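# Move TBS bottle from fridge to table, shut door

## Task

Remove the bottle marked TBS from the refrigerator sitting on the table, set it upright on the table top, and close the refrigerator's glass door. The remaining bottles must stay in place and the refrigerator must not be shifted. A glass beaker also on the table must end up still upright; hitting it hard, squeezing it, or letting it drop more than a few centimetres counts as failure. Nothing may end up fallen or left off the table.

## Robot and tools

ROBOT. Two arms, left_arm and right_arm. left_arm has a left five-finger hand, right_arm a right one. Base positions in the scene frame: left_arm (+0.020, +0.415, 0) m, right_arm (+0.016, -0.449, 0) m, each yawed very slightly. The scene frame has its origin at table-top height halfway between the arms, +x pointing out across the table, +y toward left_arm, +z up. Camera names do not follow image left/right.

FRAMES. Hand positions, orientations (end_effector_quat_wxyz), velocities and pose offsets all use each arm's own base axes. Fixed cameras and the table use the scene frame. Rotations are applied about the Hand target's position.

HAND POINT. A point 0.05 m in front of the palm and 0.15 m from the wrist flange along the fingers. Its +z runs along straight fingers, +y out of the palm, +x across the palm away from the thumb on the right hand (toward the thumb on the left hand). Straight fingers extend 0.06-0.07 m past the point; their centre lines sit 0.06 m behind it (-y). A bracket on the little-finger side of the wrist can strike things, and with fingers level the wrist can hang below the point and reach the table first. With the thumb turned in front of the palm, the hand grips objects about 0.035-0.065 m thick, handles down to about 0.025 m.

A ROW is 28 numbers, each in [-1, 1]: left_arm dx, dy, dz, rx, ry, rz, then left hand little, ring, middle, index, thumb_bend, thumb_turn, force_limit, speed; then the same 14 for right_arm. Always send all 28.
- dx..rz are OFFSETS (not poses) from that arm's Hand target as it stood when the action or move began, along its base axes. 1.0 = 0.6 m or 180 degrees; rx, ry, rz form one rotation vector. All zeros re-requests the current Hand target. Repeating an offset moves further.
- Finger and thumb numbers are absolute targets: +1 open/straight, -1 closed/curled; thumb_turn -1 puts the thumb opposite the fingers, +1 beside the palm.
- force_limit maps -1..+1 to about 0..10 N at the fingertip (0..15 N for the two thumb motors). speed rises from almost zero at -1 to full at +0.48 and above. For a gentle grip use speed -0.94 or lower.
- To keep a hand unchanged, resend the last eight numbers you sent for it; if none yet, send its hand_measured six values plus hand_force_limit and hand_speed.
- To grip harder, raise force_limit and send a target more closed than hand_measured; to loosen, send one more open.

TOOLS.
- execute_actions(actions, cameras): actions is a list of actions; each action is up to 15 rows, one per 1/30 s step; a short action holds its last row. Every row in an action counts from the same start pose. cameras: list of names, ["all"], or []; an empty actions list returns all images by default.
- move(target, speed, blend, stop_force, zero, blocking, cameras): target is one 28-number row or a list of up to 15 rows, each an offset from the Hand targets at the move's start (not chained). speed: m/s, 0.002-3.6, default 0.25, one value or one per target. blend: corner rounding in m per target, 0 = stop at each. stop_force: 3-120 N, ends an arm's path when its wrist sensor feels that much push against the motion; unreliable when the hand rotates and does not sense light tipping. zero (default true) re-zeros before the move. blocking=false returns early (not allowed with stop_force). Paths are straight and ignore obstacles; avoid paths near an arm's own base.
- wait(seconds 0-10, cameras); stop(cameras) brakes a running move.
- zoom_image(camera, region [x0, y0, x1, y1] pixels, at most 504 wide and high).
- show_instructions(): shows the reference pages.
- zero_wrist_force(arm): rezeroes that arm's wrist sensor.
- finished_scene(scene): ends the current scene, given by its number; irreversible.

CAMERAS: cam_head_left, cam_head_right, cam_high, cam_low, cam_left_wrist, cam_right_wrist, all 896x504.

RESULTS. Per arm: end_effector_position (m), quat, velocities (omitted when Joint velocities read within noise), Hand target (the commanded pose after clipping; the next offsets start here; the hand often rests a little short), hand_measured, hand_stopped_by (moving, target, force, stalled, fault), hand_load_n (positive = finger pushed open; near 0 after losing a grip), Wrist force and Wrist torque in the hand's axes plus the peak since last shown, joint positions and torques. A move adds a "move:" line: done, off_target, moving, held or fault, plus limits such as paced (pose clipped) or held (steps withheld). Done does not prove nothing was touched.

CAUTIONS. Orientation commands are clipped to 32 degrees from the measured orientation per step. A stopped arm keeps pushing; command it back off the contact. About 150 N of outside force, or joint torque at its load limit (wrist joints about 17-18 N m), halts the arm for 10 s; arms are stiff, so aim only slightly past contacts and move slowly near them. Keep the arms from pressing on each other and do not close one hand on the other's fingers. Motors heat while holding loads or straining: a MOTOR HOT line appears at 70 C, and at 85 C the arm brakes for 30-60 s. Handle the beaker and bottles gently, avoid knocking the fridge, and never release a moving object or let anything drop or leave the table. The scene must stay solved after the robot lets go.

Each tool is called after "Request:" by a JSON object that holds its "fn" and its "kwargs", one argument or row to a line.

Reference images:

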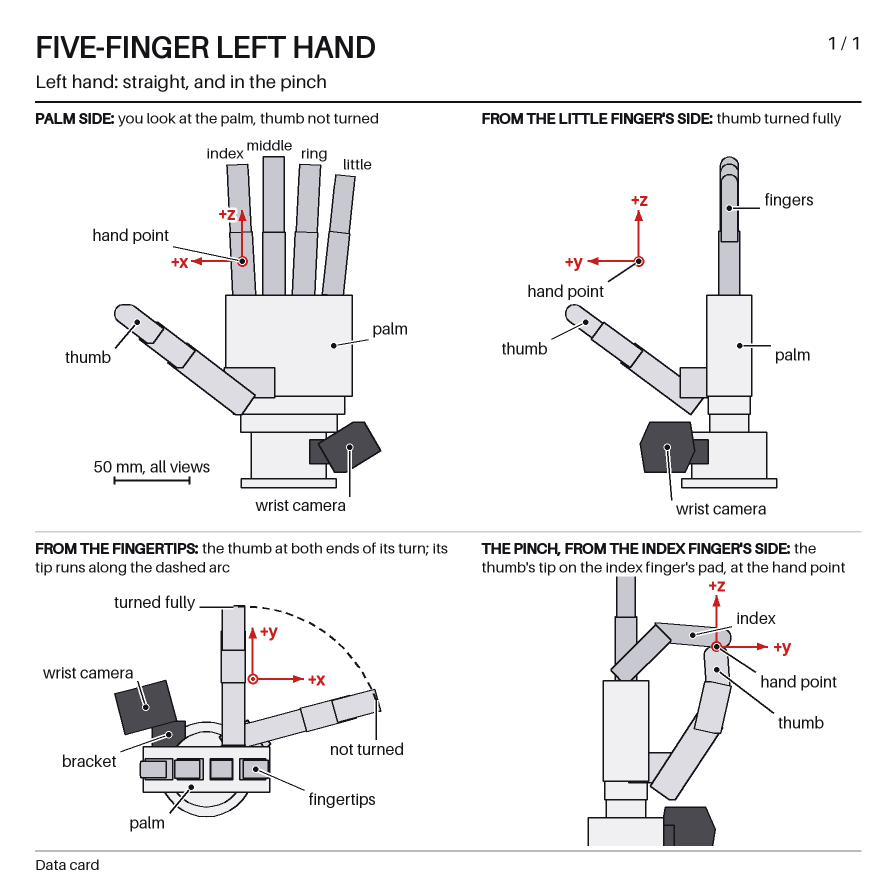

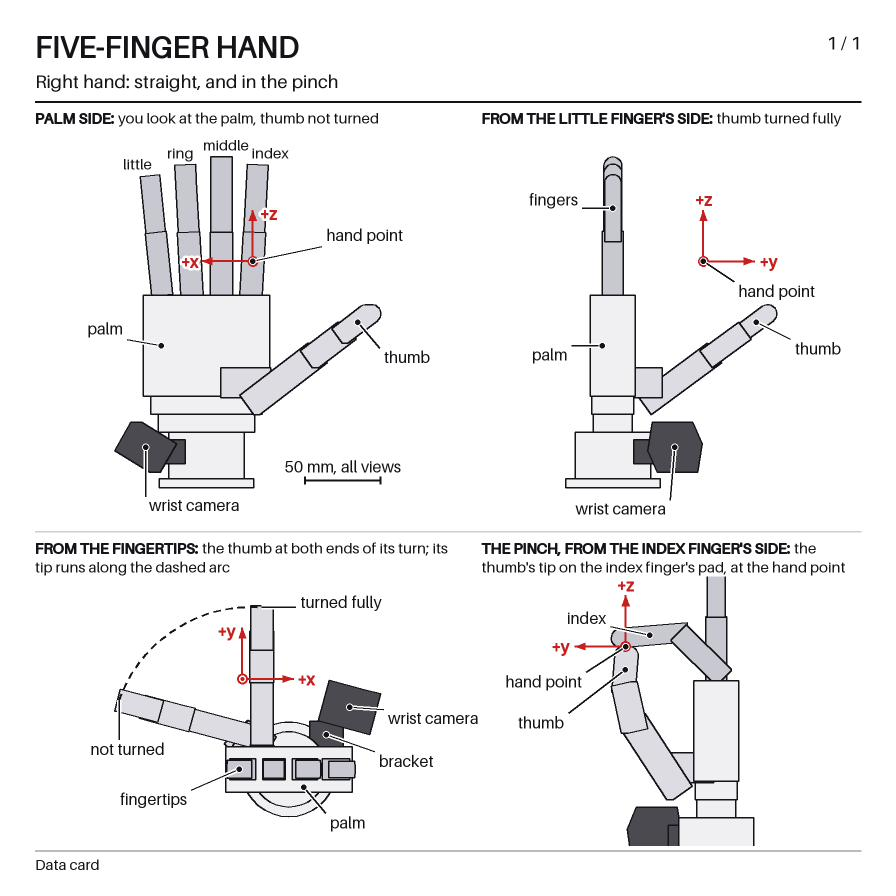

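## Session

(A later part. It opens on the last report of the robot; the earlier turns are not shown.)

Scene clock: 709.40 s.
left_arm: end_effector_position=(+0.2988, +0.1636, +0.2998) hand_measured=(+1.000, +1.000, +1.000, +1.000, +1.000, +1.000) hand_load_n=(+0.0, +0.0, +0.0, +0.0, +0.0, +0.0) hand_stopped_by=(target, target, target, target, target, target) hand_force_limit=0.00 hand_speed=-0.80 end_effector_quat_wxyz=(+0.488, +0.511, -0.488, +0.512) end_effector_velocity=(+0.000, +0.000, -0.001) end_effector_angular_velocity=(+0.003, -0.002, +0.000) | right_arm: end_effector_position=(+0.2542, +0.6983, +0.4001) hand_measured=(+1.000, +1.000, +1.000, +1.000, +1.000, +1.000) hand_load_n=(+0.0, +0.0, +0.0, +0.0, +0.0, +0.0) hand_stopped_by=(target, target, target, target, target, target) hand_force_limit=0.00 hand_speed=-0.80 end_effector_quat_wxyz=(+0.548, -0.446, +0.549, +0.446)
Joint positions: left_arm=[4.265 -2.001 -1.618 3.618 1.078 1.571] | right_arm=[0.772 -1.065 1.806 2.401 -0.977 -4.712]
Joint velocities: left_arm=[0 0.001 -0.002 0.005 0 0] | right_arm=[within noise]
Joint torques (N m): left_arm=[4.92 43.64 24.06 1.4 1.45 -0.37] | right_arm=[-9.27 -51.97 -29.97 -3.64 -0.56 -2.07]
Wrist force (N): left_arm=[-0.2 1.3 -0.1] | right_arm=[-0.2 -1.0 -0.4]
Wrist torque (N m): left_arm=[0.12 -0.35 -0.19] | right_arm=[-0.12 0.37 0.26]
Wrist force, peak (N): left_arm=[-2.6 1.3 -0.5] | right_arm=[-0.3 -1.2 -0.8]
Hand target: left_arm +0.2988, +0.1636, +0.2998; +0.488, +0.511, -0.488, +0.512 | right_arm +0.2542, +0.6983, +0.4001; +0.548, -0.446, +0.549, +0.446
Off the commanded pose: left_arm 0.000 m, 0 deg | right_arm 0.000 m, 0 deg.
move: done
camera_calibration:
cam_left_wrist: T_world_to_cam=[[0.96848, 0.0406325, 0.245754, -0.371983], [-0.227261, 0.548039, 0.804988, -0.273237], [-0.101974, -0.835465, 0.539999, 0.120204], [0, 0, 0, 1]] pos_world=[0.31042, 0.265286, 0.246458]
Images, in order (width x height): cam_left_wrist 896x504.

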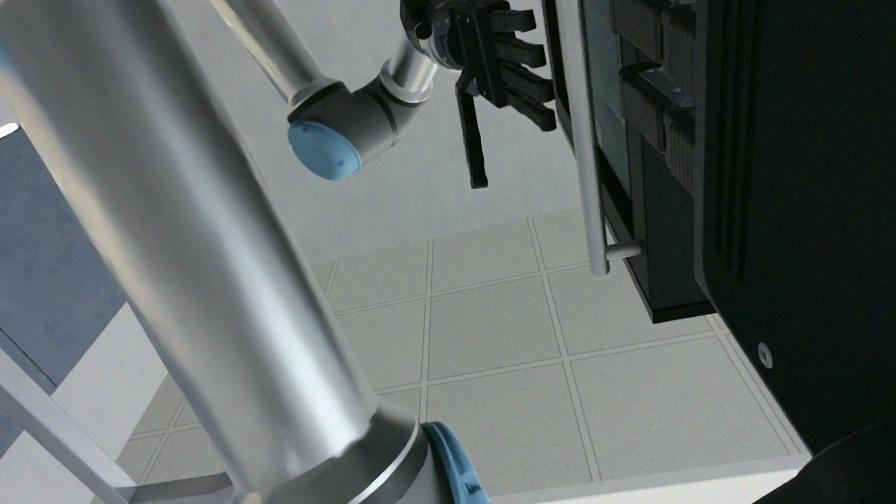

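Request:
{"fn": "move", "kwargs": {
  "target": [
    [0,0,0,0,0,0,1,1,1,1,1,1,0,-0.8,0.0333,0.0018,0,0,0,0,1,1,1,1,1,1,0,-0.8],
    [0,0,0,0,0,0,1,1,1,1,1,1,0,-0.8,0.0437,0.0508,0,0,0,0,1,1,1,1,1,1,0,-0.8]
  ],
  "speed": 0.08,
  "stop_force": 6,
  "cameras": ["cam_left_wrist","cam_right_wrist"]
}}

Request:
{"fn": "zoom_image", "kwargs": {
  "camera": "cam_left_wrist",
  "region": [460, 0, 680, 220]
}}

Scene clock: 724.67 s.
left_arm: end_effector_position=(+0.2988, +0.1636, +0.2998) hand_measured=(+1.000, +1.000, +1.000, +1.000, +1.000, +1.000) hand_load_n=(+0.0, -0.5, +0.0, +0.0, +0.0, +0.0) hand_stopped_by=(target, target, target, target, target, target) hand_force_limit=0.00 hand_speed=-0.80 end_effector_quat_wxyz=(+0.488, +0.511, -0.488, +0.512) | right_arm: end_effector_position=(+0.2762, +0.7066, +0.3999) hand_measured=(+1.000, +1.000, +1.000, +1.000, +1.000, +1.000) hand_load_n=(+0.0, +0.0, +0.0, -0.5, +0.0, +0.0) hand_stopped_by=(target, target, target, target, target, target) hand_force_limit=0.00 hand_speed=-0.80 end_effector_quat_wxyz=(+0.548, -0.446, +0.549, +0.446)
Joint positions: left_arm=[4.265 -2.001 -1.618 3.619 1.078 1.571] | right_arm=[0.754 -1.03 1.746 2.426 -0.959 -4.712]
Joint torques (N m): left_arm=[2.33 52.72 1.98 0.9 1.42 1.02] | right_arm=[-0.42 -38.27 -17.48 -1.54 0.35 -0.07]
Wrist force (N): left_arm=[-0.4 1.2 -0.4] | right_arm=[-0.5 -1.0 -0.7]
Wrist torque (N m): left_arm=[0.11 -0.32 -0.20] | right_arm=[-0.09 0.43 0.26]
Wrist force, peak (N): left_arm=[-0.4 1.6 -0.2] | right_arm=[-0.7 -3.6 -1.9]
Hand target: left_arm +0.2988, +0.1636, +0.2998; +0.488, +0.511, -0.488, +0.512 | right_arm +0.2762, +0.7066, +0.3999; +0.548, -0.446, +0.549, +0.446 (not the last commanded pose)
Off the commanded pose: left_arm 0.000 m, 0 deg | right_arm 0.023 m, 0 deg.
FORCE FAULT: contact force on the right arm reached its limit, and that arm stopped. The contact can be on any part of that arm, not only on its tool. That arm's remaining commands of this call were not run. That arm is still stopped at the end of this call. That arm stays stopped for about 10 more seconds. Until then a move that you send moves the other arm only, and its call returns only when the move has ended. Once the stop has ended, the next robot result says so. If the stop ends while you think or write, that arm runs what you send next, counted from a new Hand target: where the arm stands when the stop ends. While its stop runs, that arm, its gripper or tool too, takes no new command. Until it ends, the stop uses up actions while you think or wait. An arm that is not stopped still takes commands.
move: fault (right_arm); path passed 1 of 2 targets
camera_calibration:
cam_left_wrist: T_world_to_cam=[[0.968457, 0.0406294, 0.245844, -0.371972], [-0.227356, 0.547856, 0.805086, -0.273102], [-0.101977, -0.835586, 0.539812, 0.120336], [0, 0, 0, 1]] pos_world=[0.310419, 0.265285, 0.246359]
cam_right_wrist: T_world_to_cam=[[-0.944987, 0.230237, -0.232357, 0.190355], [-0.314213, -0.441448, 0.840473, 0.0622949], [0.0909346, 0.867246, 0.489506, -0.718051], [0, 0, 0, 1]] pos_world=[0.264752, 0.606399, 0.343363]
Images, in order (width x height): cam_left_wrist 896x504, cam_right_wrist 896x504.

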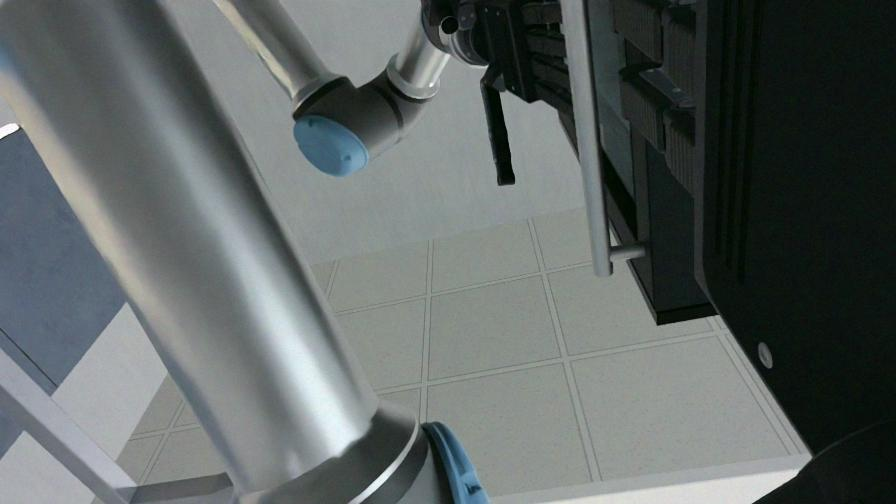

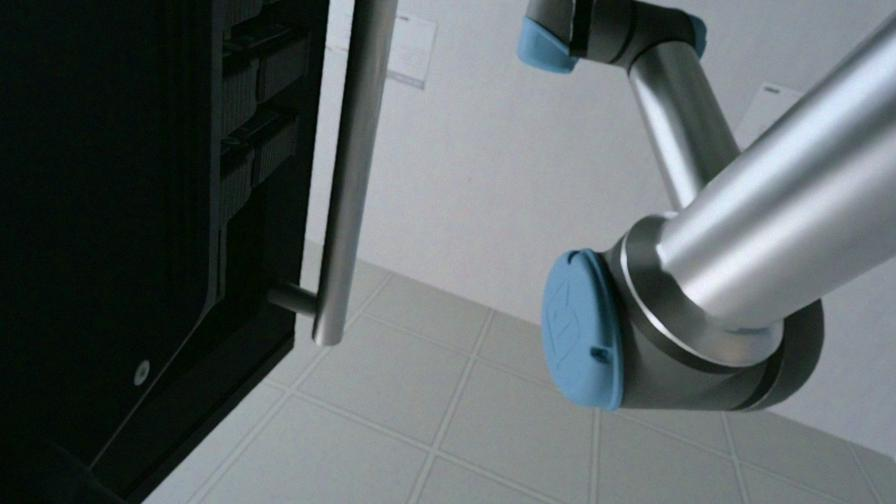

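Scaled by 2.291 from the camera's 896x504 image, which has a finer 1280x720 frame.

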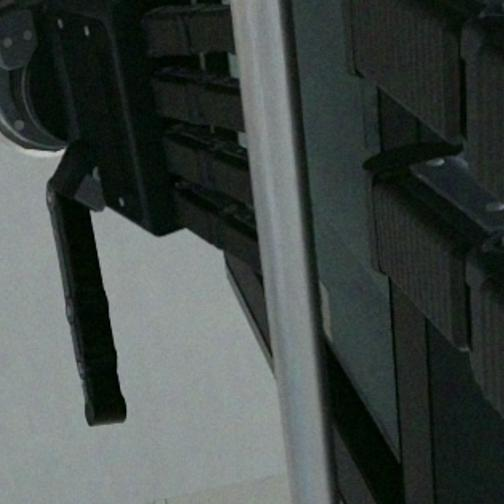

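Request:
{"fn": "wait", "kwargs": {
  "seconds": 3,
  "cameras": ["cam_head_left"]
}}

Scene clock: 772.30 s.
left_arm: end_effector_position=(+0.2988, +0.1636, +0.2998) hand_measured=(+1.000, +1.000, +1.000, +1.000, +1.000, +1.000) hand_load_n=(+0.0, +0.0, +0.0, +0.0, +0.0, +0.0) hand_stopped_by=(target, target, target, target, target, target) hand_force_limit=0.00 hand_speed=-0.80 end_effector_quat_wxyz=(+0.488, +0.511, -0.488, +0.512) | right_arm: end_effector_position=(+0.2762, +0.7066, +0.3999) hand_measured=(+1.000, +1.000, +1.000, +1.000, +1.000, +1.000) hand_load_n=(+0.0, +0.0, +0.0, +0.0, +0.0, +0.0) hand_stopped_by=(target, target, target, target, target, target) hand_force_limit=0.00 hand_speed=-0.80 end_effector_quat_wxyz=(+0.548, -0.446, +0.549, +0.446)
Joint positions: left_arm=[4.265 -2.001 -1.618 3.619 1.078 1.571] | right_arm=[0.754 -1.03 1.746 2.426 -0.959 -4.712]
Joint torques (N m): left_arm=[-3.19 52.29 1.83 1.04 1.4 0.33] | right_arm=[1.09 -37.74 -18.29 -1.67 0.13 0.11]
Wrist force (N): left_arm=[-0.4 1.3 -0.3] | right_arm=[-0.7 -1.0 -0.6]
Wrist torque (N m): left_arm=[0.13 -0.32 -0.21] | right_arm=[-0.11 0.46 0.25]
Wrist force, peak (N): left_arm=[-0.4 1.6 -0.4] | right_arm=[-0.8 -1.3 -0.6]
Hand target: left_arm +0.2988, +0.1636, +0.2998; +0.488, +0.511, -0.488, +0.512 | right_arm +0.2762, +0.7066, +0.3999; +0.548, -0.446, +0.549, +0.446 (not the last commanded pose)
Off the commanded pose: left_arm 0.000 m, 0 deg | right_arm 0.023 m, 0 deg.
FORCE FAULT, CONTINUED: the right arm's stop, for the force fault that an earlier result reported, is over. The rest of the stop counts as 19 of the actions that you can send in this scene. That arm's target is now where it stood when the stop ended, not its last command. That arm accepts commands again.
wait: 3.00 s; at rest from the start
Images, in order (width x height): cam_head_left 896x504.

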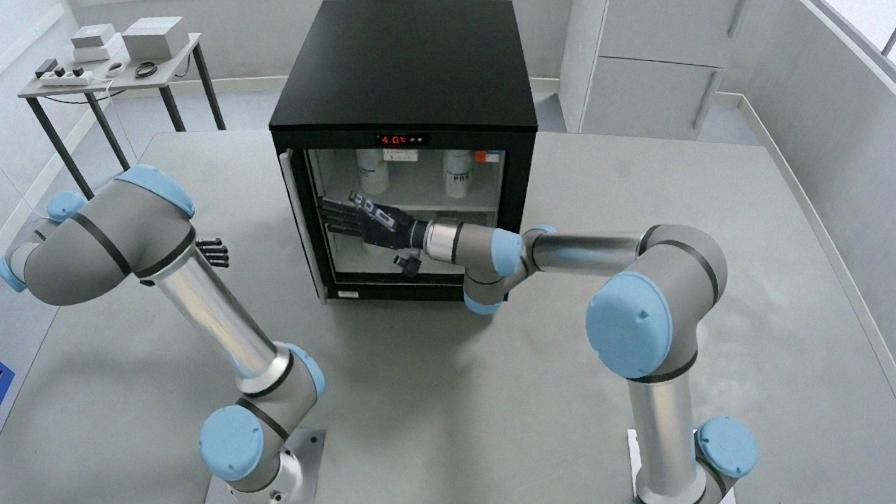

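Request:
{"fn": "move", "kwargs": {
  "target": [
    [0,0,0,0,0,0,1,1,1,1,1,1,0,-0.8,-0.0667,-0.0037,0,0,0,0,0.5,0.5,0.5,0.5,1,1,0,-0.5],
    [0,0,0,0,0,0,1,1,1,1,1,1,0,-0.8,0.0047,0.0243,0,0,0,-0.1667,0.5,0.5,0.5,0.5,1,1,0,-0.5]
  ],
  "speed": 0.2,
  "blend": [0.02,0],
  "cameras": ["cam_left_wrist","cam_right_wrist","cam_head_left"]
}}

Request:
{"fn": "zoom_image", "kwargs": {
  "camera": "cam_left_wrist",
  "region": [420, 0, 680, 240]
}}

Scene clock: 782.60 s.
left_arm: end_effector_position=(+0.2988, +0.1636, +0.2998) hand_measured=(+1.000, +1.000, +1.000, +1.000, +1.000, +1.000) hand_load_n=(+0.0, +0.0, +0.0, +0.0, +0.0, -0.5) hand_stopped_by=(target, target, target, target, target, target) hand_force_limit=0.00 hand_speed=-0.80 end_effector_quat_wxyz=(+0.488, +0.511, -0.488, +0.512) | right_arm: end_effector_position=(+0.2791, +0.7212, +0.3999) hand_measured=(+0.500, +0.500, +0.500, +0.500, +1.000, +1.000) hand_load_n=(+0.0, +0.0, +0.0, +0.0, +0.0, +0.0) hand_stopped_by=(target, target, target, target, target, target) hand_force_limit=0.00 hand_speed=-0.50 end_effector_quat_wxyz=(+0.645, -0.289, +0.646, +0.289)
Joint positions: left_arm=[4.265 -2.001 -1.618 3.619 1.078 1.571] | right_arm=[1.003 -1.054 1.787 2.409 -1.733 -4.711]
Joint torques (N m): left_arm=[-5.04 52.16 1.6 1.01 1.42 0.05] | right_arm=[-3.85 -52.35 -1.43 -4.18 -0.5 2.34]
Wrist force (N): left_arm=[-0.4 1.2 -0.5] | right_arm=[0.1 -0.6 -0.6]
Wrist torque (N m): left_arm=[0.13 -0.31 -0.21] | right_arm=[-0.05 0.35 0.29]
Wrist force, peak (N): left_arm=[-0.3 1.5 -0.5] | right_arm=[0.0 3.9 -0.1]
Hand target: left_arm +0.2988, +0.1636, +0.2998; +0.488, +0.511, -0.488, +0.512 | right_arm +0.2790, +0.7212, +0.3999; +0.645, -0.289, +0.646, +0.289
Off the commanded pose: left_arm 0.000 m, 0 deg | right_arm 0.000 m, 0 deg.
move: done
camera_calibration:
cam_left_wrist: T_world_to_cam=[[0.968457, 0.0406294, 0.245844, -0.371972], [-0.227356, 0.547856, 0.805086, -0.273102], [-0.101977, -0.835586, 0.539812, 0.120336], [0, 0, 0, 1]] pos_world=[0.310419, 0.265285, 0.246359]
cam_right_wrist: T_world_to_cam=[[-0.703268, 0.6719, -0.232304, -0.196379], [-0.492728, -0.225114, 0.840561, -0.0364847], [0.512478, 0.705602, 0.48938, -0.731978], [0, 0, 0, 1]] pos_world=[0.219038, 0.640219, 0.343263]
Images, in order (width x height): cam_head_left 896x504, cam_left_wrist 896x504, cam_right_wrist 896x504.

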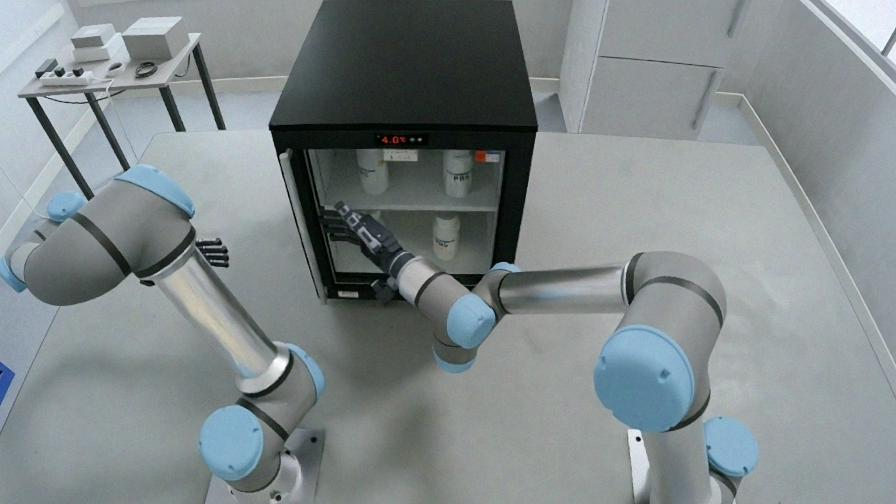

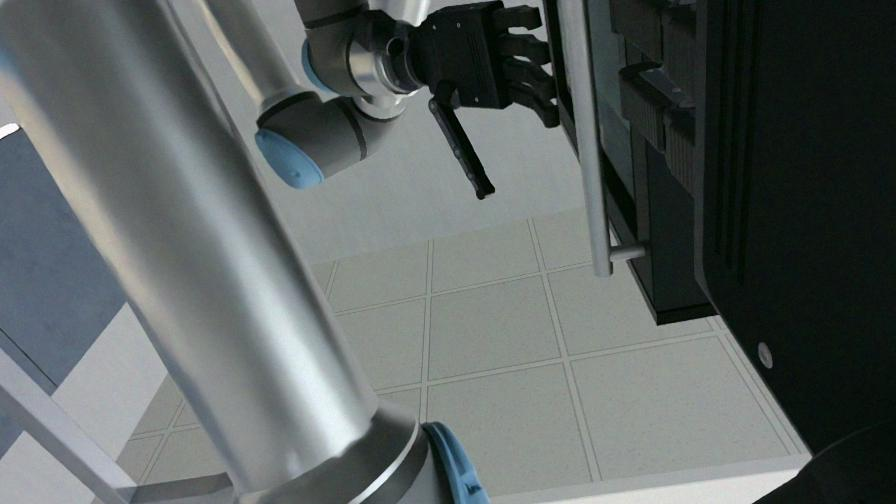

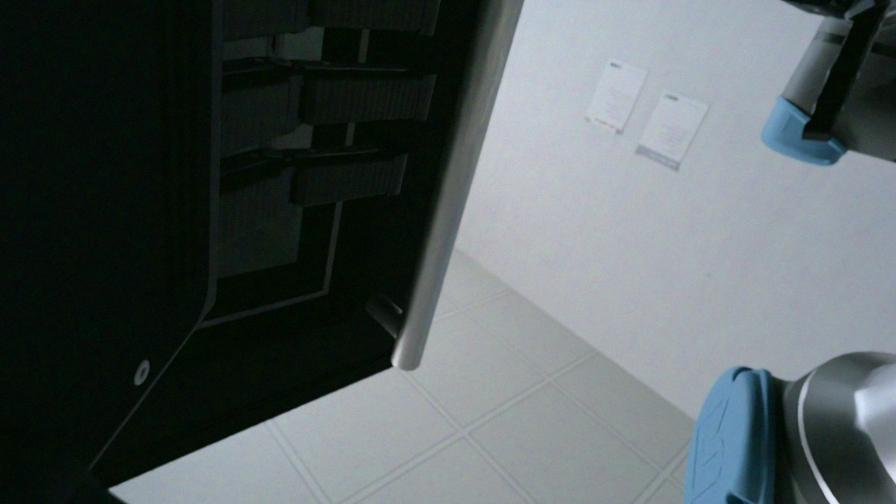

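Scaled by 1.938 from the camera's 896x504 image, which has a finer 1280x720 frame.

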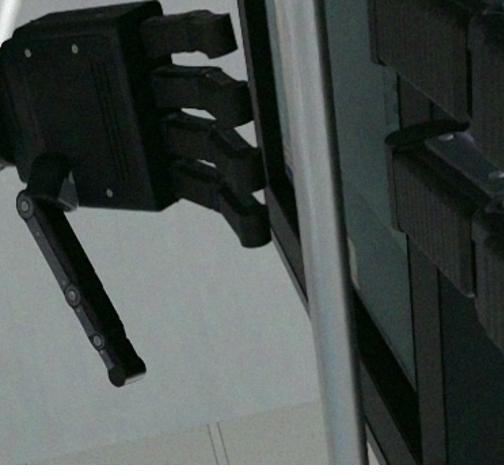

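Request:
{"fn": "move", "kwargs": {
  "target": [0,0,0,0,0,0,1,1,1,1,1,1,0,-0.8,0.0515,0.0278,0,0,0,0,0.5,0.5,0.5,0.5,1,1,0,-0.5],
  "speed": 0.06,
  "stop_force": 6,
  "cameras": ["cam_left_wrist","cam_right_wrist"]
}}

Request:
{"fn": "zoom_image", "kwargs": {
  "camera": "cam_left_wrist",
  "region": [420, 0, 680, 240]
}}

Request:
{"fn": "zoom_image", "kwargs": {
  "camera": "cam_right_wrist",
  "region": [200, 0, 560, 400]
}}

Scene clock: 792.30 s.
left_arm: end_effector_position=(+0.2988, +0.1636, +0.2998) hand_measured=(+1.000, +1.000, +1.000, +1.000, +1.000, +1.000) hand_load_n=(+0.5, +0.0, +0.0, +0.0, +0.0, +0.0) hand_stopped_by=(target, target, target, target, target, target) hand_force_limit=0.00 hand_speed=-0.80 end_effector_quat_wxyz=(+0.488, +0.511, -0.488, +0.512) | right_arm: end_effector_position=(+0.3100, +0.7379, +0.3999) hand_measured=(+0.500, +0.500, +0.500, +0.500, +1.000, +1.000) hand_load_n=(+0.0, +0.0, +0.0, -0.5, +0.0, +0.0) hand_stopped_by=(target, target, target, target, target, target) hand_force_limit=0.00 hand_speed=-0.50 end_effector_quat_wxyz=(+0.645, -0.289, +0.646, +0.289)
Joint positions: left_arm=[4.265 -2.001 -1.618 3.619 1.078 1.571] | right_arm=[0.971 -1.006 1.704 2.444 -1.7 -4.711]
Joint torques (N m): left_arm=[-4.43 52.53 1.76 1.09 1.32 -0.31] | right_arm=[9.12 -54.07 -2.68 -3.84 0.46 -2.47]
Wrist force (N): left_arm=[-0.3 1.1 -0.6] | right_arm=[-0.3 -0.9 -0.8]
Wrist torque (N m): left_arm=[0.12 -0.33 -0.19] | right_arm=[-0.07 0.46 0.27]
Wrist force, peak (N): left_arm=[-0.4 1.5 -0.4] | right_arm=[-0.8 0.8 -1.6]
Hand target: left_arm +0.2988, +0.1636, +0.2998; +0.488, +0.511, -0.488, +0.512 | right_arm +0.3099, +0.7379, +0.3999; +0.645, -0.289, +0.646, +0.289
Off the commanded pose: left_arm 0.000 m, 0 deg | right_arm 0.000 m, 0 deg.
move: done
camera_calibration:
cam_left_wrist: T_world_to_cam=[[0.968457, 0.0406294, 0.245844, -0.371972], [-0.227356, 0.547856, 0.805086, -0.273102], [-0.101977, -0.835586, 0.539812, 0.120336], [0, 0, 0, 1]] pos_world=[0.310419, 0.265285, 0.246359]
cam_right_wrist: T_world_to_cam=[[-0.703175, 0.671985, -0.232338, -0.185916], [-0.492849, -0.225127, 0.840487, -0.017592], [0.512489, 0.705517, 0.48949, -0.75951], [0, 0, 0, 1]] pos_world=[0.249839, 0.656819, 0.343363]
Images, in order (width x height): cam_left_wrist 896x504, cam_right_wrist 896x504.

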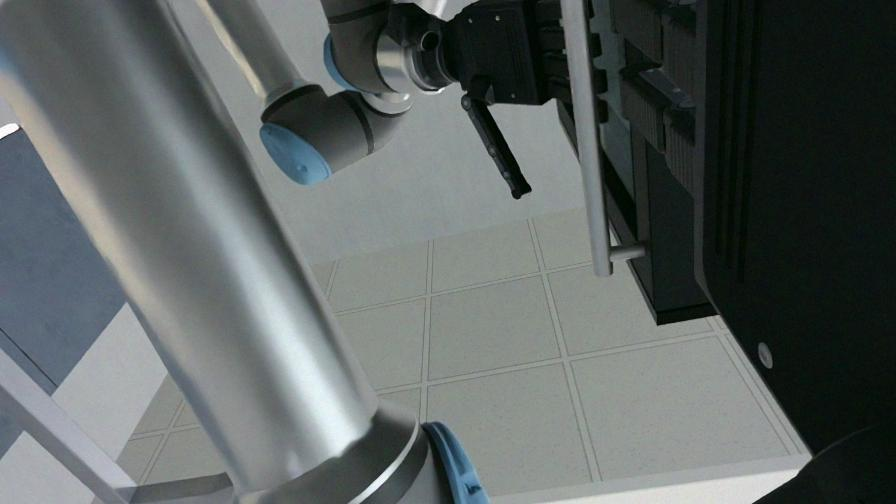

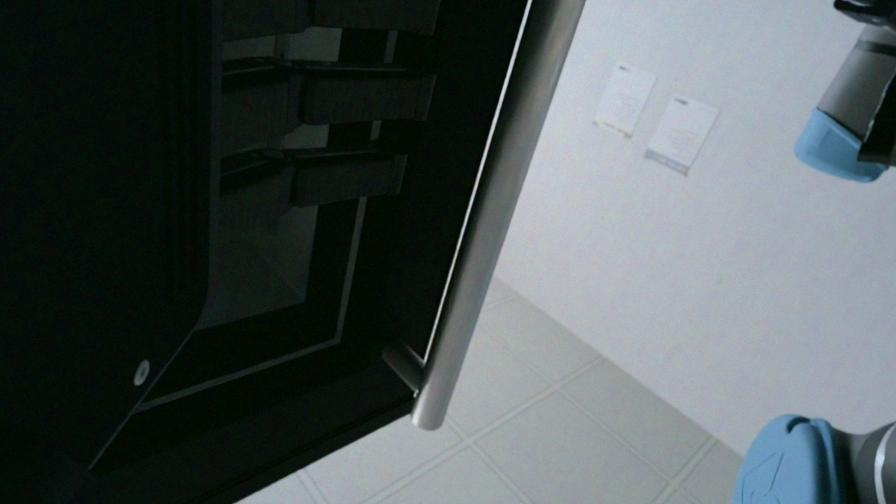

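Scaled by 1.938 from the camera's 896x504 image, which has a finer 1280x720 frame.

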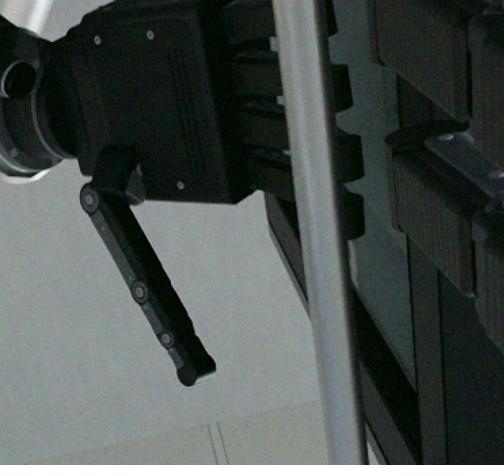

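Scaled by 1.260 from the camera's 896x504 image, which has a finer 1280x720 frame.

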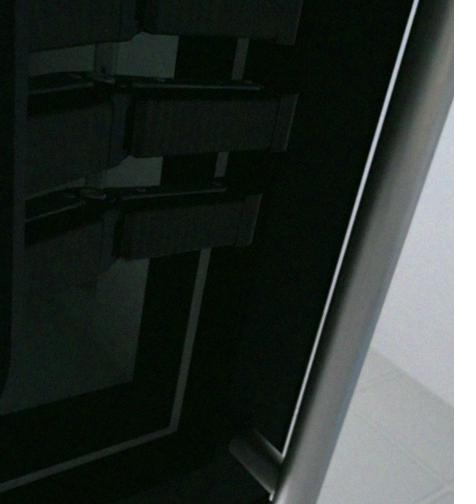

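Request:
{"fn": "move", "kwargs": {
  "target": [0,0,0,0,0,0,1,1,1,1,1,1,0,-0.8,-0.0053,0.0965,0,0,0,0,0.5,0.5,0.5,0.5,1,1,0,-0.5],
  "speed": 0.05,
  "stop_force": 6,
  "cameras": ["cam_left_wrist","cam_right_wrist"]
}}

Request:
{"fn": "zoom_image", "kwargs": {
  "camera": "cam_left_wrist",
  "region": [420, 0, 680, 240]
}}

Request:
{"fn": "zoom_image", "kwargs": {
  "camera": "cam_right_wrist",
  "region": [200, 0, 560, 400]
}}

Scene clock: 802.03 s.
left_arm: end_effector_position=(+0.2988, +0.1636, +0.2998) hand_measured=(+1.000, +1.000, +1.000, +1.000, +1.000, +1.000) hand_load_n=(+0.0, +0.0, +0.0, +0.0, +0.0, +0.0) hand_stopped_by=(target, target, target, target, target, target) hand_force_limit=0.00 hand_speed=-0.80 end_effector_quat_wxyz=(+0.488, +0.511, -0.488, +0.512) | right_arm: end_effector_position=(+0.3068, +0.7958, +0.3999) hand_measured=(+0.500, +0.500, +0.500, +0.500, +1.000, +1.000) hand_load_n=(+0.0, +0.0, +0.0, +0.0, +0.0, +0.0) hand_stopped_by=(target, target, target, target, target, target) hand_force_limit=0.00 hand_speed=-0.50 end_effector_quat_wxyz=(+0.645, -0.289, +0.646, +0.289)
Joint positions: left_arm=[4.265 -2.001 -1.618 3.619 1.078 1.571] | right_arm=[1.032 -0.903 1.519 2.526 -1.761 -4.711]
Joint torques (N m): left_arm=[-4.04 52.46 1.56 1.12 1.3 -0.52] | right_arm=[-9.6 -62.15 -2.32 -4.03 0.59 2.18]
Wrist force (N): left_arm=[-0.3 1.2 -0.4] | right_arm=[0.2 -0.7 -0.6]
Wrist torque (N m): left_arm=[0.12 -0.33 -0.19] | right_arm=[-0.01 0.34 0.34]
Wrist force, peak (N): left_arm=[-0.5 1.5 -0.3] | right_arm=[-0.2 -2.9 -0.4]
Hand target: left_arm +0.2988, +0.1636, +0.2998; +0.488, +0.511, -0.488, +0.512 | right_arm +0.3068, +0.7958, +0.3999; +0.645, -0.289, +0.646, +0.289
Off the commanded pose: left_arm 0.000 m, 0 deg | right_arm 0.000 m, 0 deg.
move: done
camera_calibration:
cam_left_wrist: T_world_to_cam=[[0.968457, 0.0406294, 0.245844, -0.371972], [-0.227356, 0.547856, 0.805086, -0.273102], [-0.101977, -0.835586, 0.539812, 0.120336], [0, 0, 0, 1]] pos_world=[0.310419, 0.265285, 0.246359]
cam_right_wrist: T_world_to_cam=[[-0.703212, 0.671935, -0.232373, -0.226947], [-0.492874, -0.225161, 0.840463, -0.00604577], [0.512415, 0.705554, 0.489515, -0.798786], [0, 0, 0, 1]] pos_world=[0.246738, 0.714719, 0.343363]
Images, in order (width x height): cam_left_wrist 896x504, cam_right_wrist 896x504.

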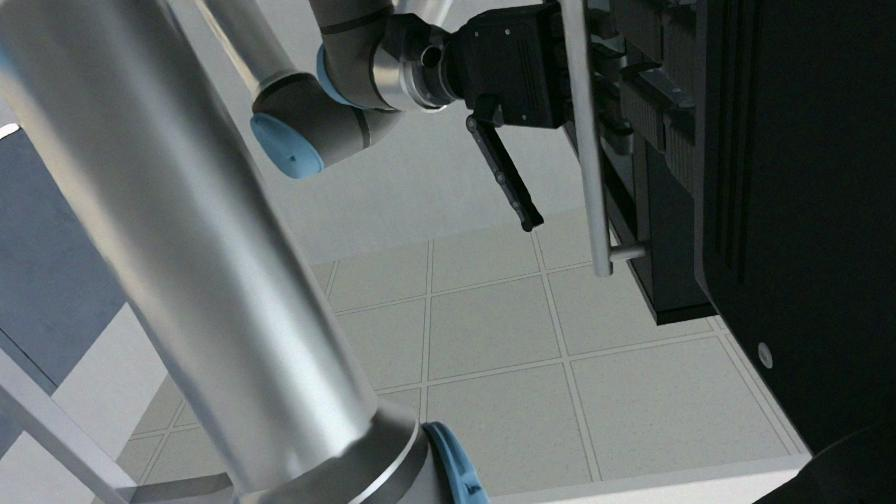

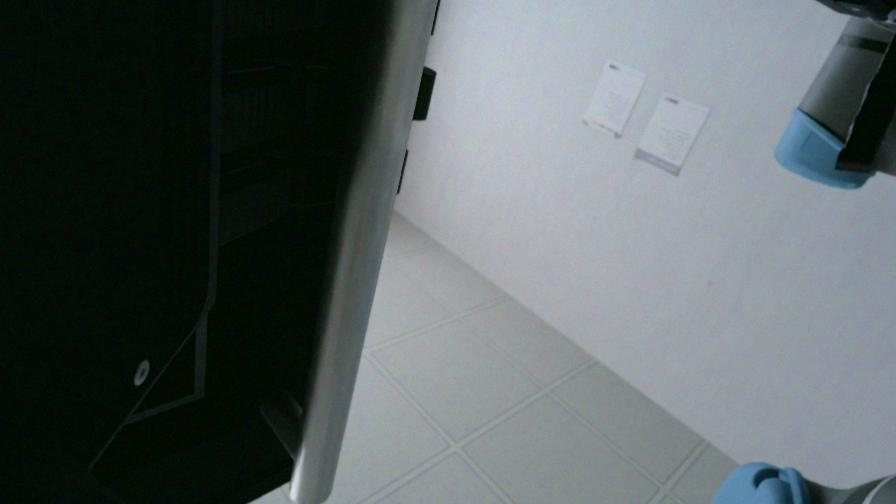

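Scaled by 1.938 from the camera's 896x504 image, which has a finer 1280x720 frame.

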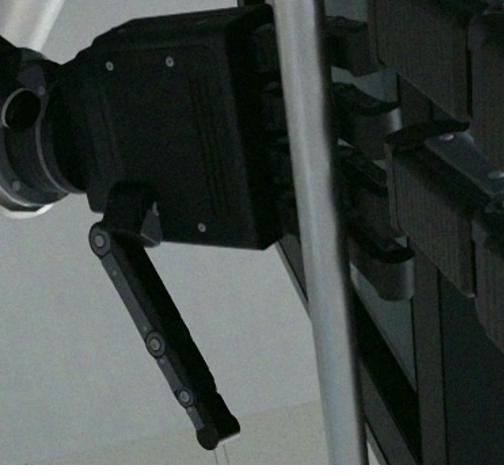

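Scaled by 1.260 from the camera's 896x504 image, which has a finer 1280x720 frame.

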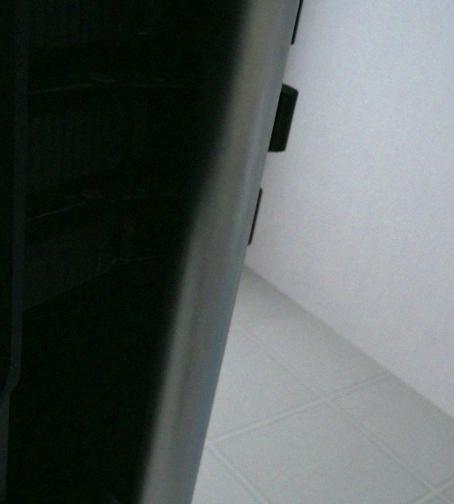

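Request:
{"fn": "move", "kwargs": {
  "target": [0,0,0,0,0,0,1,1,1,1,1,1,0,-0.8,0,0,0,0,0,0,-0.2,-0.2,-0.2,-0.2,1,1,0,-0.8],
  "speed": 0.05,
  "cameras": ["cam_left_wrist"]
}}

Request:
{"fn": "zoom_image", "kwargs": {
  "camera": "cam_left_wrist",
  "region": [420, 0, 680, 240]
}}

Scene clock: 807.47 s.
left_arm: end_effector_position=(+0.2988, +0.1636, +0.2998) hand_measured=(+1.000, +1.000, +1.000, +1.000, +1.000, +1.000) hand_load_n=(+0.0, +0.0, +0.0, -0.5, +0.0, +0.0) hand_stopped_by=(target, target, target, target, target, target) hand_force_limit=0.00 hand_speed=-0.80 end_effector_quat_wxyz=(+0.488, +0.511, -0.488, +0.512) | right_arm: end_effector_position=(+0.3068, +0.7957, +0.3999) hand_measured=(+0.354, +0.336, +0.318, +0.300, +1.000, +1.000) hand_load_n=(+0.0, +0.0, +1.5, +8.0, +0.0, +0.0) hand_stopped_by=(force, force, force, force, target, target) hand_force_limit=0.00 hand_speed=-0.80 end_effector_quat_wxyz=(+0.645, -0.288, +0.646, +0.289)
Joint positions: left_arm=[4.265 -2.001 -1.618 3.619 1.078 1.571] | right_arm=[1.032 -0.903 1.519 2.526 -1.761 -4.711]
Joint torques (N m): left_arm=[-5.12 51.81 1.38 1.06 1.28 -0.77] | right_arm=[1.42 -59.55 -2.28 -3.8 1.37 2.52]
Wrist force (N): left_arm=[-0.2 1.1 -0.1] | right_arm=[0.0 -5.3 11.0]
Wrist torque (N m): left_arm=[0.09 -0.34 -0.18] | right_arm=[-0.19 0.37 0.19]
Wrist force, peak (N): left_arm=[-0.6 1.3 -0.6] | right_arm=[-0.4 -6.2 13.0]
Hand target: left_arm +0.2988, +0.1636, +0.2998; +0.488, +0.511, -0.488, +0.512 | right_arm +0.3068, +0.7958, +0.3999; +0.645, -0.289, +0.646, +0.289
Off the commanded pose: left_arm 0.000 m, 0 deg | right_arm 0.000 m, 0 deg.
move: done
camera_calibration:
cam_left_wrist: T_world_to_cam=[[0.968457, 0.0406294, 0.245844, -0.371972], [-0.227356, 0.547856, 0.805086, -0.273102], [-0.101977, -0.835586, 0.539812, 0.120336], [0, 0, 0, 1]] pos_world=[0.310419, 0.265285, 0.246359]
Images, in order (width x height): cam_left_wrist 896x504.

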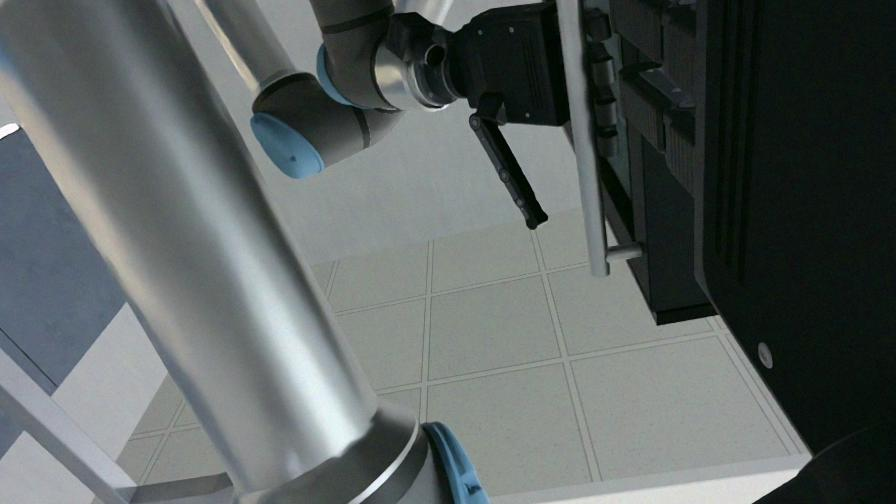

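Scaled by 1.938 from the camera's 896x504 image, which has a finer 1280x720 frame.

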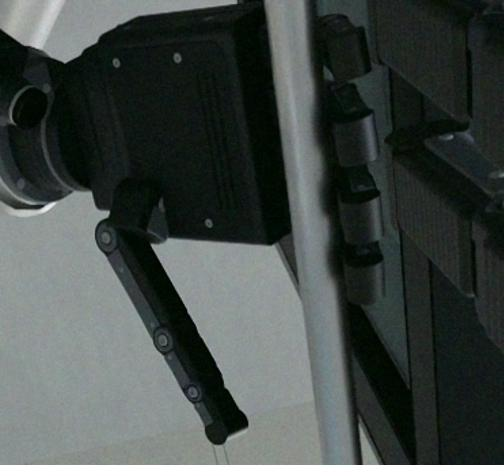

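Request:
{"fn": "move", "kwargs": {
  "target": [
    [0,0,0,0,0,0,1,1,1,1,1,1,0,-0.8,-0.1200,-0.0393,0,0,0,0.0556,-0.2,-0.2,-0.2,-0.2,1,1,0,-0.8],
    [0,0,0,0,0,0,1,1,1,1,1,1,0,-0.8,-0.2315,-0.0990,0,0,0,0.1111,-0.2,-0.2,-0.2,-0.2,1,1,0,-0.8],
    [0,0,0,0,0,0,1,1,1,1,1,1,0,-0.8,-0.3307,-0.1770,0,0,0,0.1667,-0.2,-0.2,-0.2,-0.2,1,1,0,-0.8]
  ],
  "speed": 0.1,
  "stop_force": 60,
  "cameras": ["cam_head_left","cam_left_wrist"]
}}

Scene clock: 824.60 s.
left_arm: end_effector_position=(+0.2988, +0.1636, +0.2998) hand_measured=(+1.000, +1.000, +1.000, +1.000, +1.000, +1.000) hand_load_n=(+0.0, +0.0, +0.0, +0.0, +0.0, +0.0) hand_stopped_by=(target, target, target, target, target, target) hand_force_limit=0.00 hand_speed=-0.80 end_effector_quat_wxyz=(+0.488, +0.511, -0.488, +0.512) | right_arm: end_effector_position=(+0.1084, +0.6896, +0.3999) hand_measured=(+0.354, +0.336, +0.318, +0.300, +1.000, +1.000) hand_load_n=(+0.0, +0.5, +0.0, +0.0, +0.0, +0.0) hand_stopped_by=(force, force, force, force, target, target) hand_force_limit=0.00 hand_speed=-0.80 end_effector_quat_wxyz=(+0.548, -0.446, +0.549, +0.446)
Joint positions: left_arm=[4.265 -2.001 -1.618 3.619 1.078 1.571] | right_arm=[1.006 -1.185 2.006 2.322 -1.212 -4.711]
Joint torques (N m): left_arm=[-4.54 51.63 1.07 1.04 1.2 -1.02] | right_arm=[8.58 -17.49 -31.48 0.35 0.8 -2.47]
Wrist force (N): left_arm=[-0.4 1.2 -0.3] | right_arm=[-0.3 -0.5 0.2]
Wrist torque (N m): left_arm=[0.11 -0.31 -0.20] | right_arm=[0.02 0.36 0.20]
Wrist force, peak (N): left_arm=[-0.4 1.5 -0.4] | right_arm=[-2.6 -4.8 18.6]
Hand target: left_arm +0.2988, +0.1636, +0.2998; +0.488, +0.511, -0.488, +0.512 | right_arm +0.1083, +0.6896, +0.3999; +0.548, -0.446, +0.549, +0.446
Off the commanded pose: left_arm 0.000 m, 0 deg | right_arm 0.000 m, 0 deg.
move: done
camera_calibration:
cam_left_wrist: T_world_to_cam=[[0.968457, 0.0406294, 0.245844, -0.371972], [-0.227356, 0.547856, 0.805086, -0.273102], [-0.101977, -0.835586, 0.539812, 0.120336], [0, 0, 0, 1]] pos_world=[0.310419, 0.265285, 0.246359]
Images, in order (width x height): cam_head_left 896x504, cam_left_wrist 896x504.

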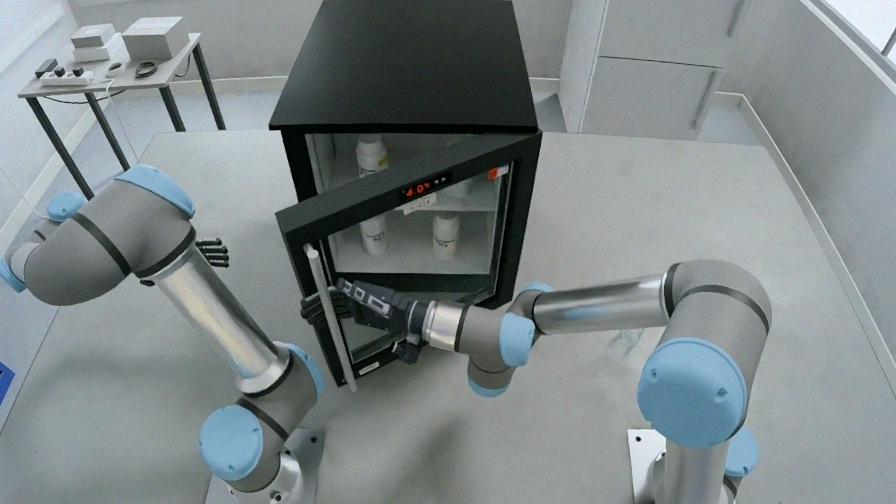

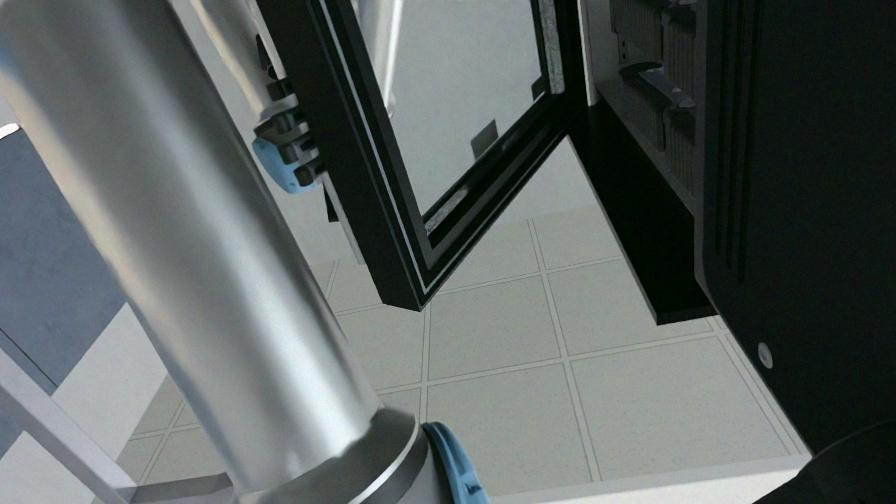

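Request:
{"fn": "move", "kwargs": {
  "target": [
    [0,0,0,0,0,0,1,1,1,1,1,1,0,-0.8,-0.0842,-0.0942,0,0,0,0.0556,-0.2,-0.2,-0.2,-0.2,1,1,0,-0.8],
    [0,0,0,0,0,0,1,1,1,1,1,1,0,-0.8,-0.1508,-0.2015,0,0,0,0.1111,-0.2,-0.2,-0.2,-0.2,1,1,0,-0.8],
    [0,0,0,0,0,0,1,1,1,1,1,1,0,-0.8,-0.198,-0.3185,0,0,0,0.1667,-0.2,-0.2,-0.2,-0.2,1,1,0,-0.8]
  ],
  "speed": 0.12,
  "stop_force": 50,
  "cameras": ["cam_head_left","cam_left_wrist"]
}}

Scene clock: 836.77 s.
left_arm: end_effector_position=(+0.2988, +0.1636, +0.2998) hand_measured=(+1.000, +1.000, +1.000, +1.000, +1.000, +1.000) hand_load_n=(+0.0, +0.0, +0.0, +0.0, +0.0, +0.0) hand_stopped_by=(target, target, target, target, target, target) hand_force_limit=0.00 hand_speed=-0.80 end_effector_quat_wxyz=(+0.488, +0.511, -0.488, +0.512) | right_arm: end_effector_position=(-0.0105, +0.4985, +0.3999) hand_measured=(+0.354, +0.336, +0.318, +0.300, +1.000, +1.000) hand_load_n=(+0.0, +0.0, +0.0, +0.0, +0.0, +0.0) hand_stopped_by=(force, force, force, force, target, target) hand_force_limit=0.00 hand_speed=-0.80 end_effector_quat_wxyz=(-0.414, +0.573, -0.415, -0.573)
Joint positions: left_arm=[4.265 -2.001 -1.618 3.619 1.078 1.571] | right_arm=[0.7 -1.469 2.406 2.207 -0.382 -4.713]
Joint torques (N m): left_arm=[-5.3 52.09 1.5 0.94 1.24 -0.94] | right_arm=[-3.3 -5.34 -28.04 0.77 -0.3 0.31]
Wrist force (N): left_arm=[-0.6 1.1 -0.4] | right_arm=[0.3 -0.8 -0.2]
Wrist torque (N m): left_arm=[0.11 -0.29 -0.21] | right_arm=[-0.01 0.27 0.27]
Wrist force, peak (N): left_arm=[-0.3 1.4 -0.7] | right_arm=[-2.0 -1.9 5.7]
Hand target: left_arm +0.2988, +0.1636, +0.2998; +0.488, +0.511, -0.488, +0.512 | right_arm -0.0105, +0.4985, +0.3999; -0.414, +0.573, -0.415, -0.573
Off the commanded pose: left_arm 0.000 m, 0 deg | right_arm 0.000 m, 0 deg.
move: done
camera_calibration:
cam_left_wrist: T_world_to_cam=[[0.968457, 0.0406294, 0.245844, -0.371972], [-0.227356, 0.547856, 0.805086, -0.273102], [-0.101977, -0.835586, 0.539812, 0.120336], [0, 0, 0, 1]] pos_world=[0.310419, 0.265285, 0.246359]
Images, in order (width x height): cam_head_left 896x504, cam_left_wrist 896x504.

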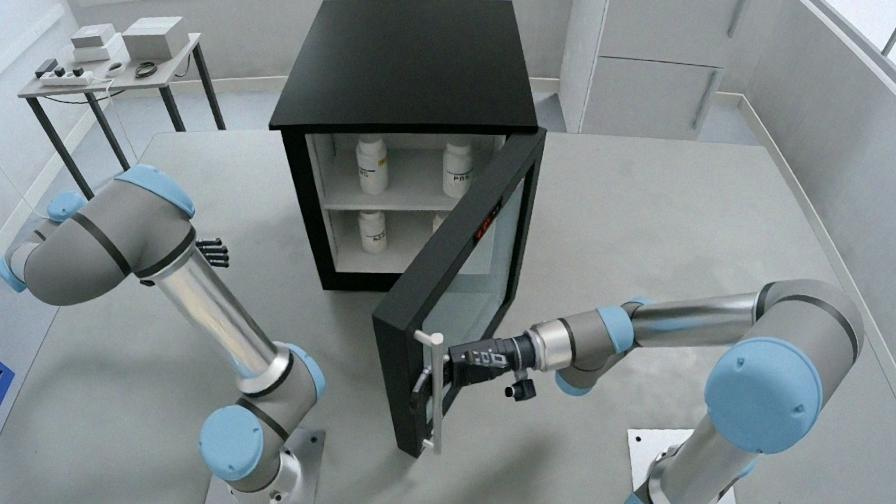

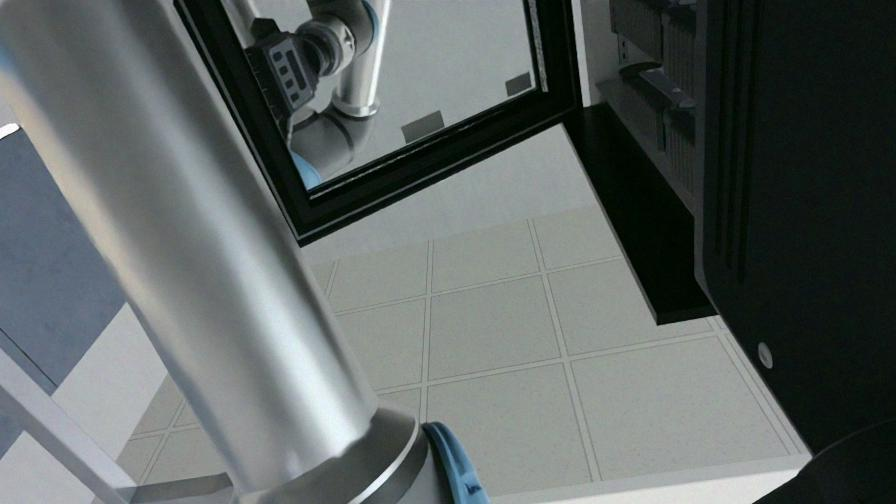

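Request:
{"fn": "zoom_image", "kwargs": {
  "camera": "cam_head_left",
  "region": [300, 120, 540, 300]
}}

Scaled by 2.100 from the camera's 896x504 image, which has a finer 1280x720 frame.

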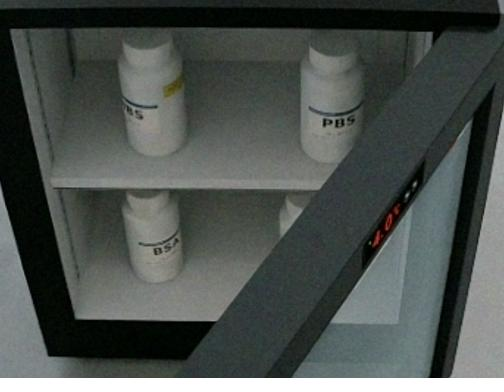

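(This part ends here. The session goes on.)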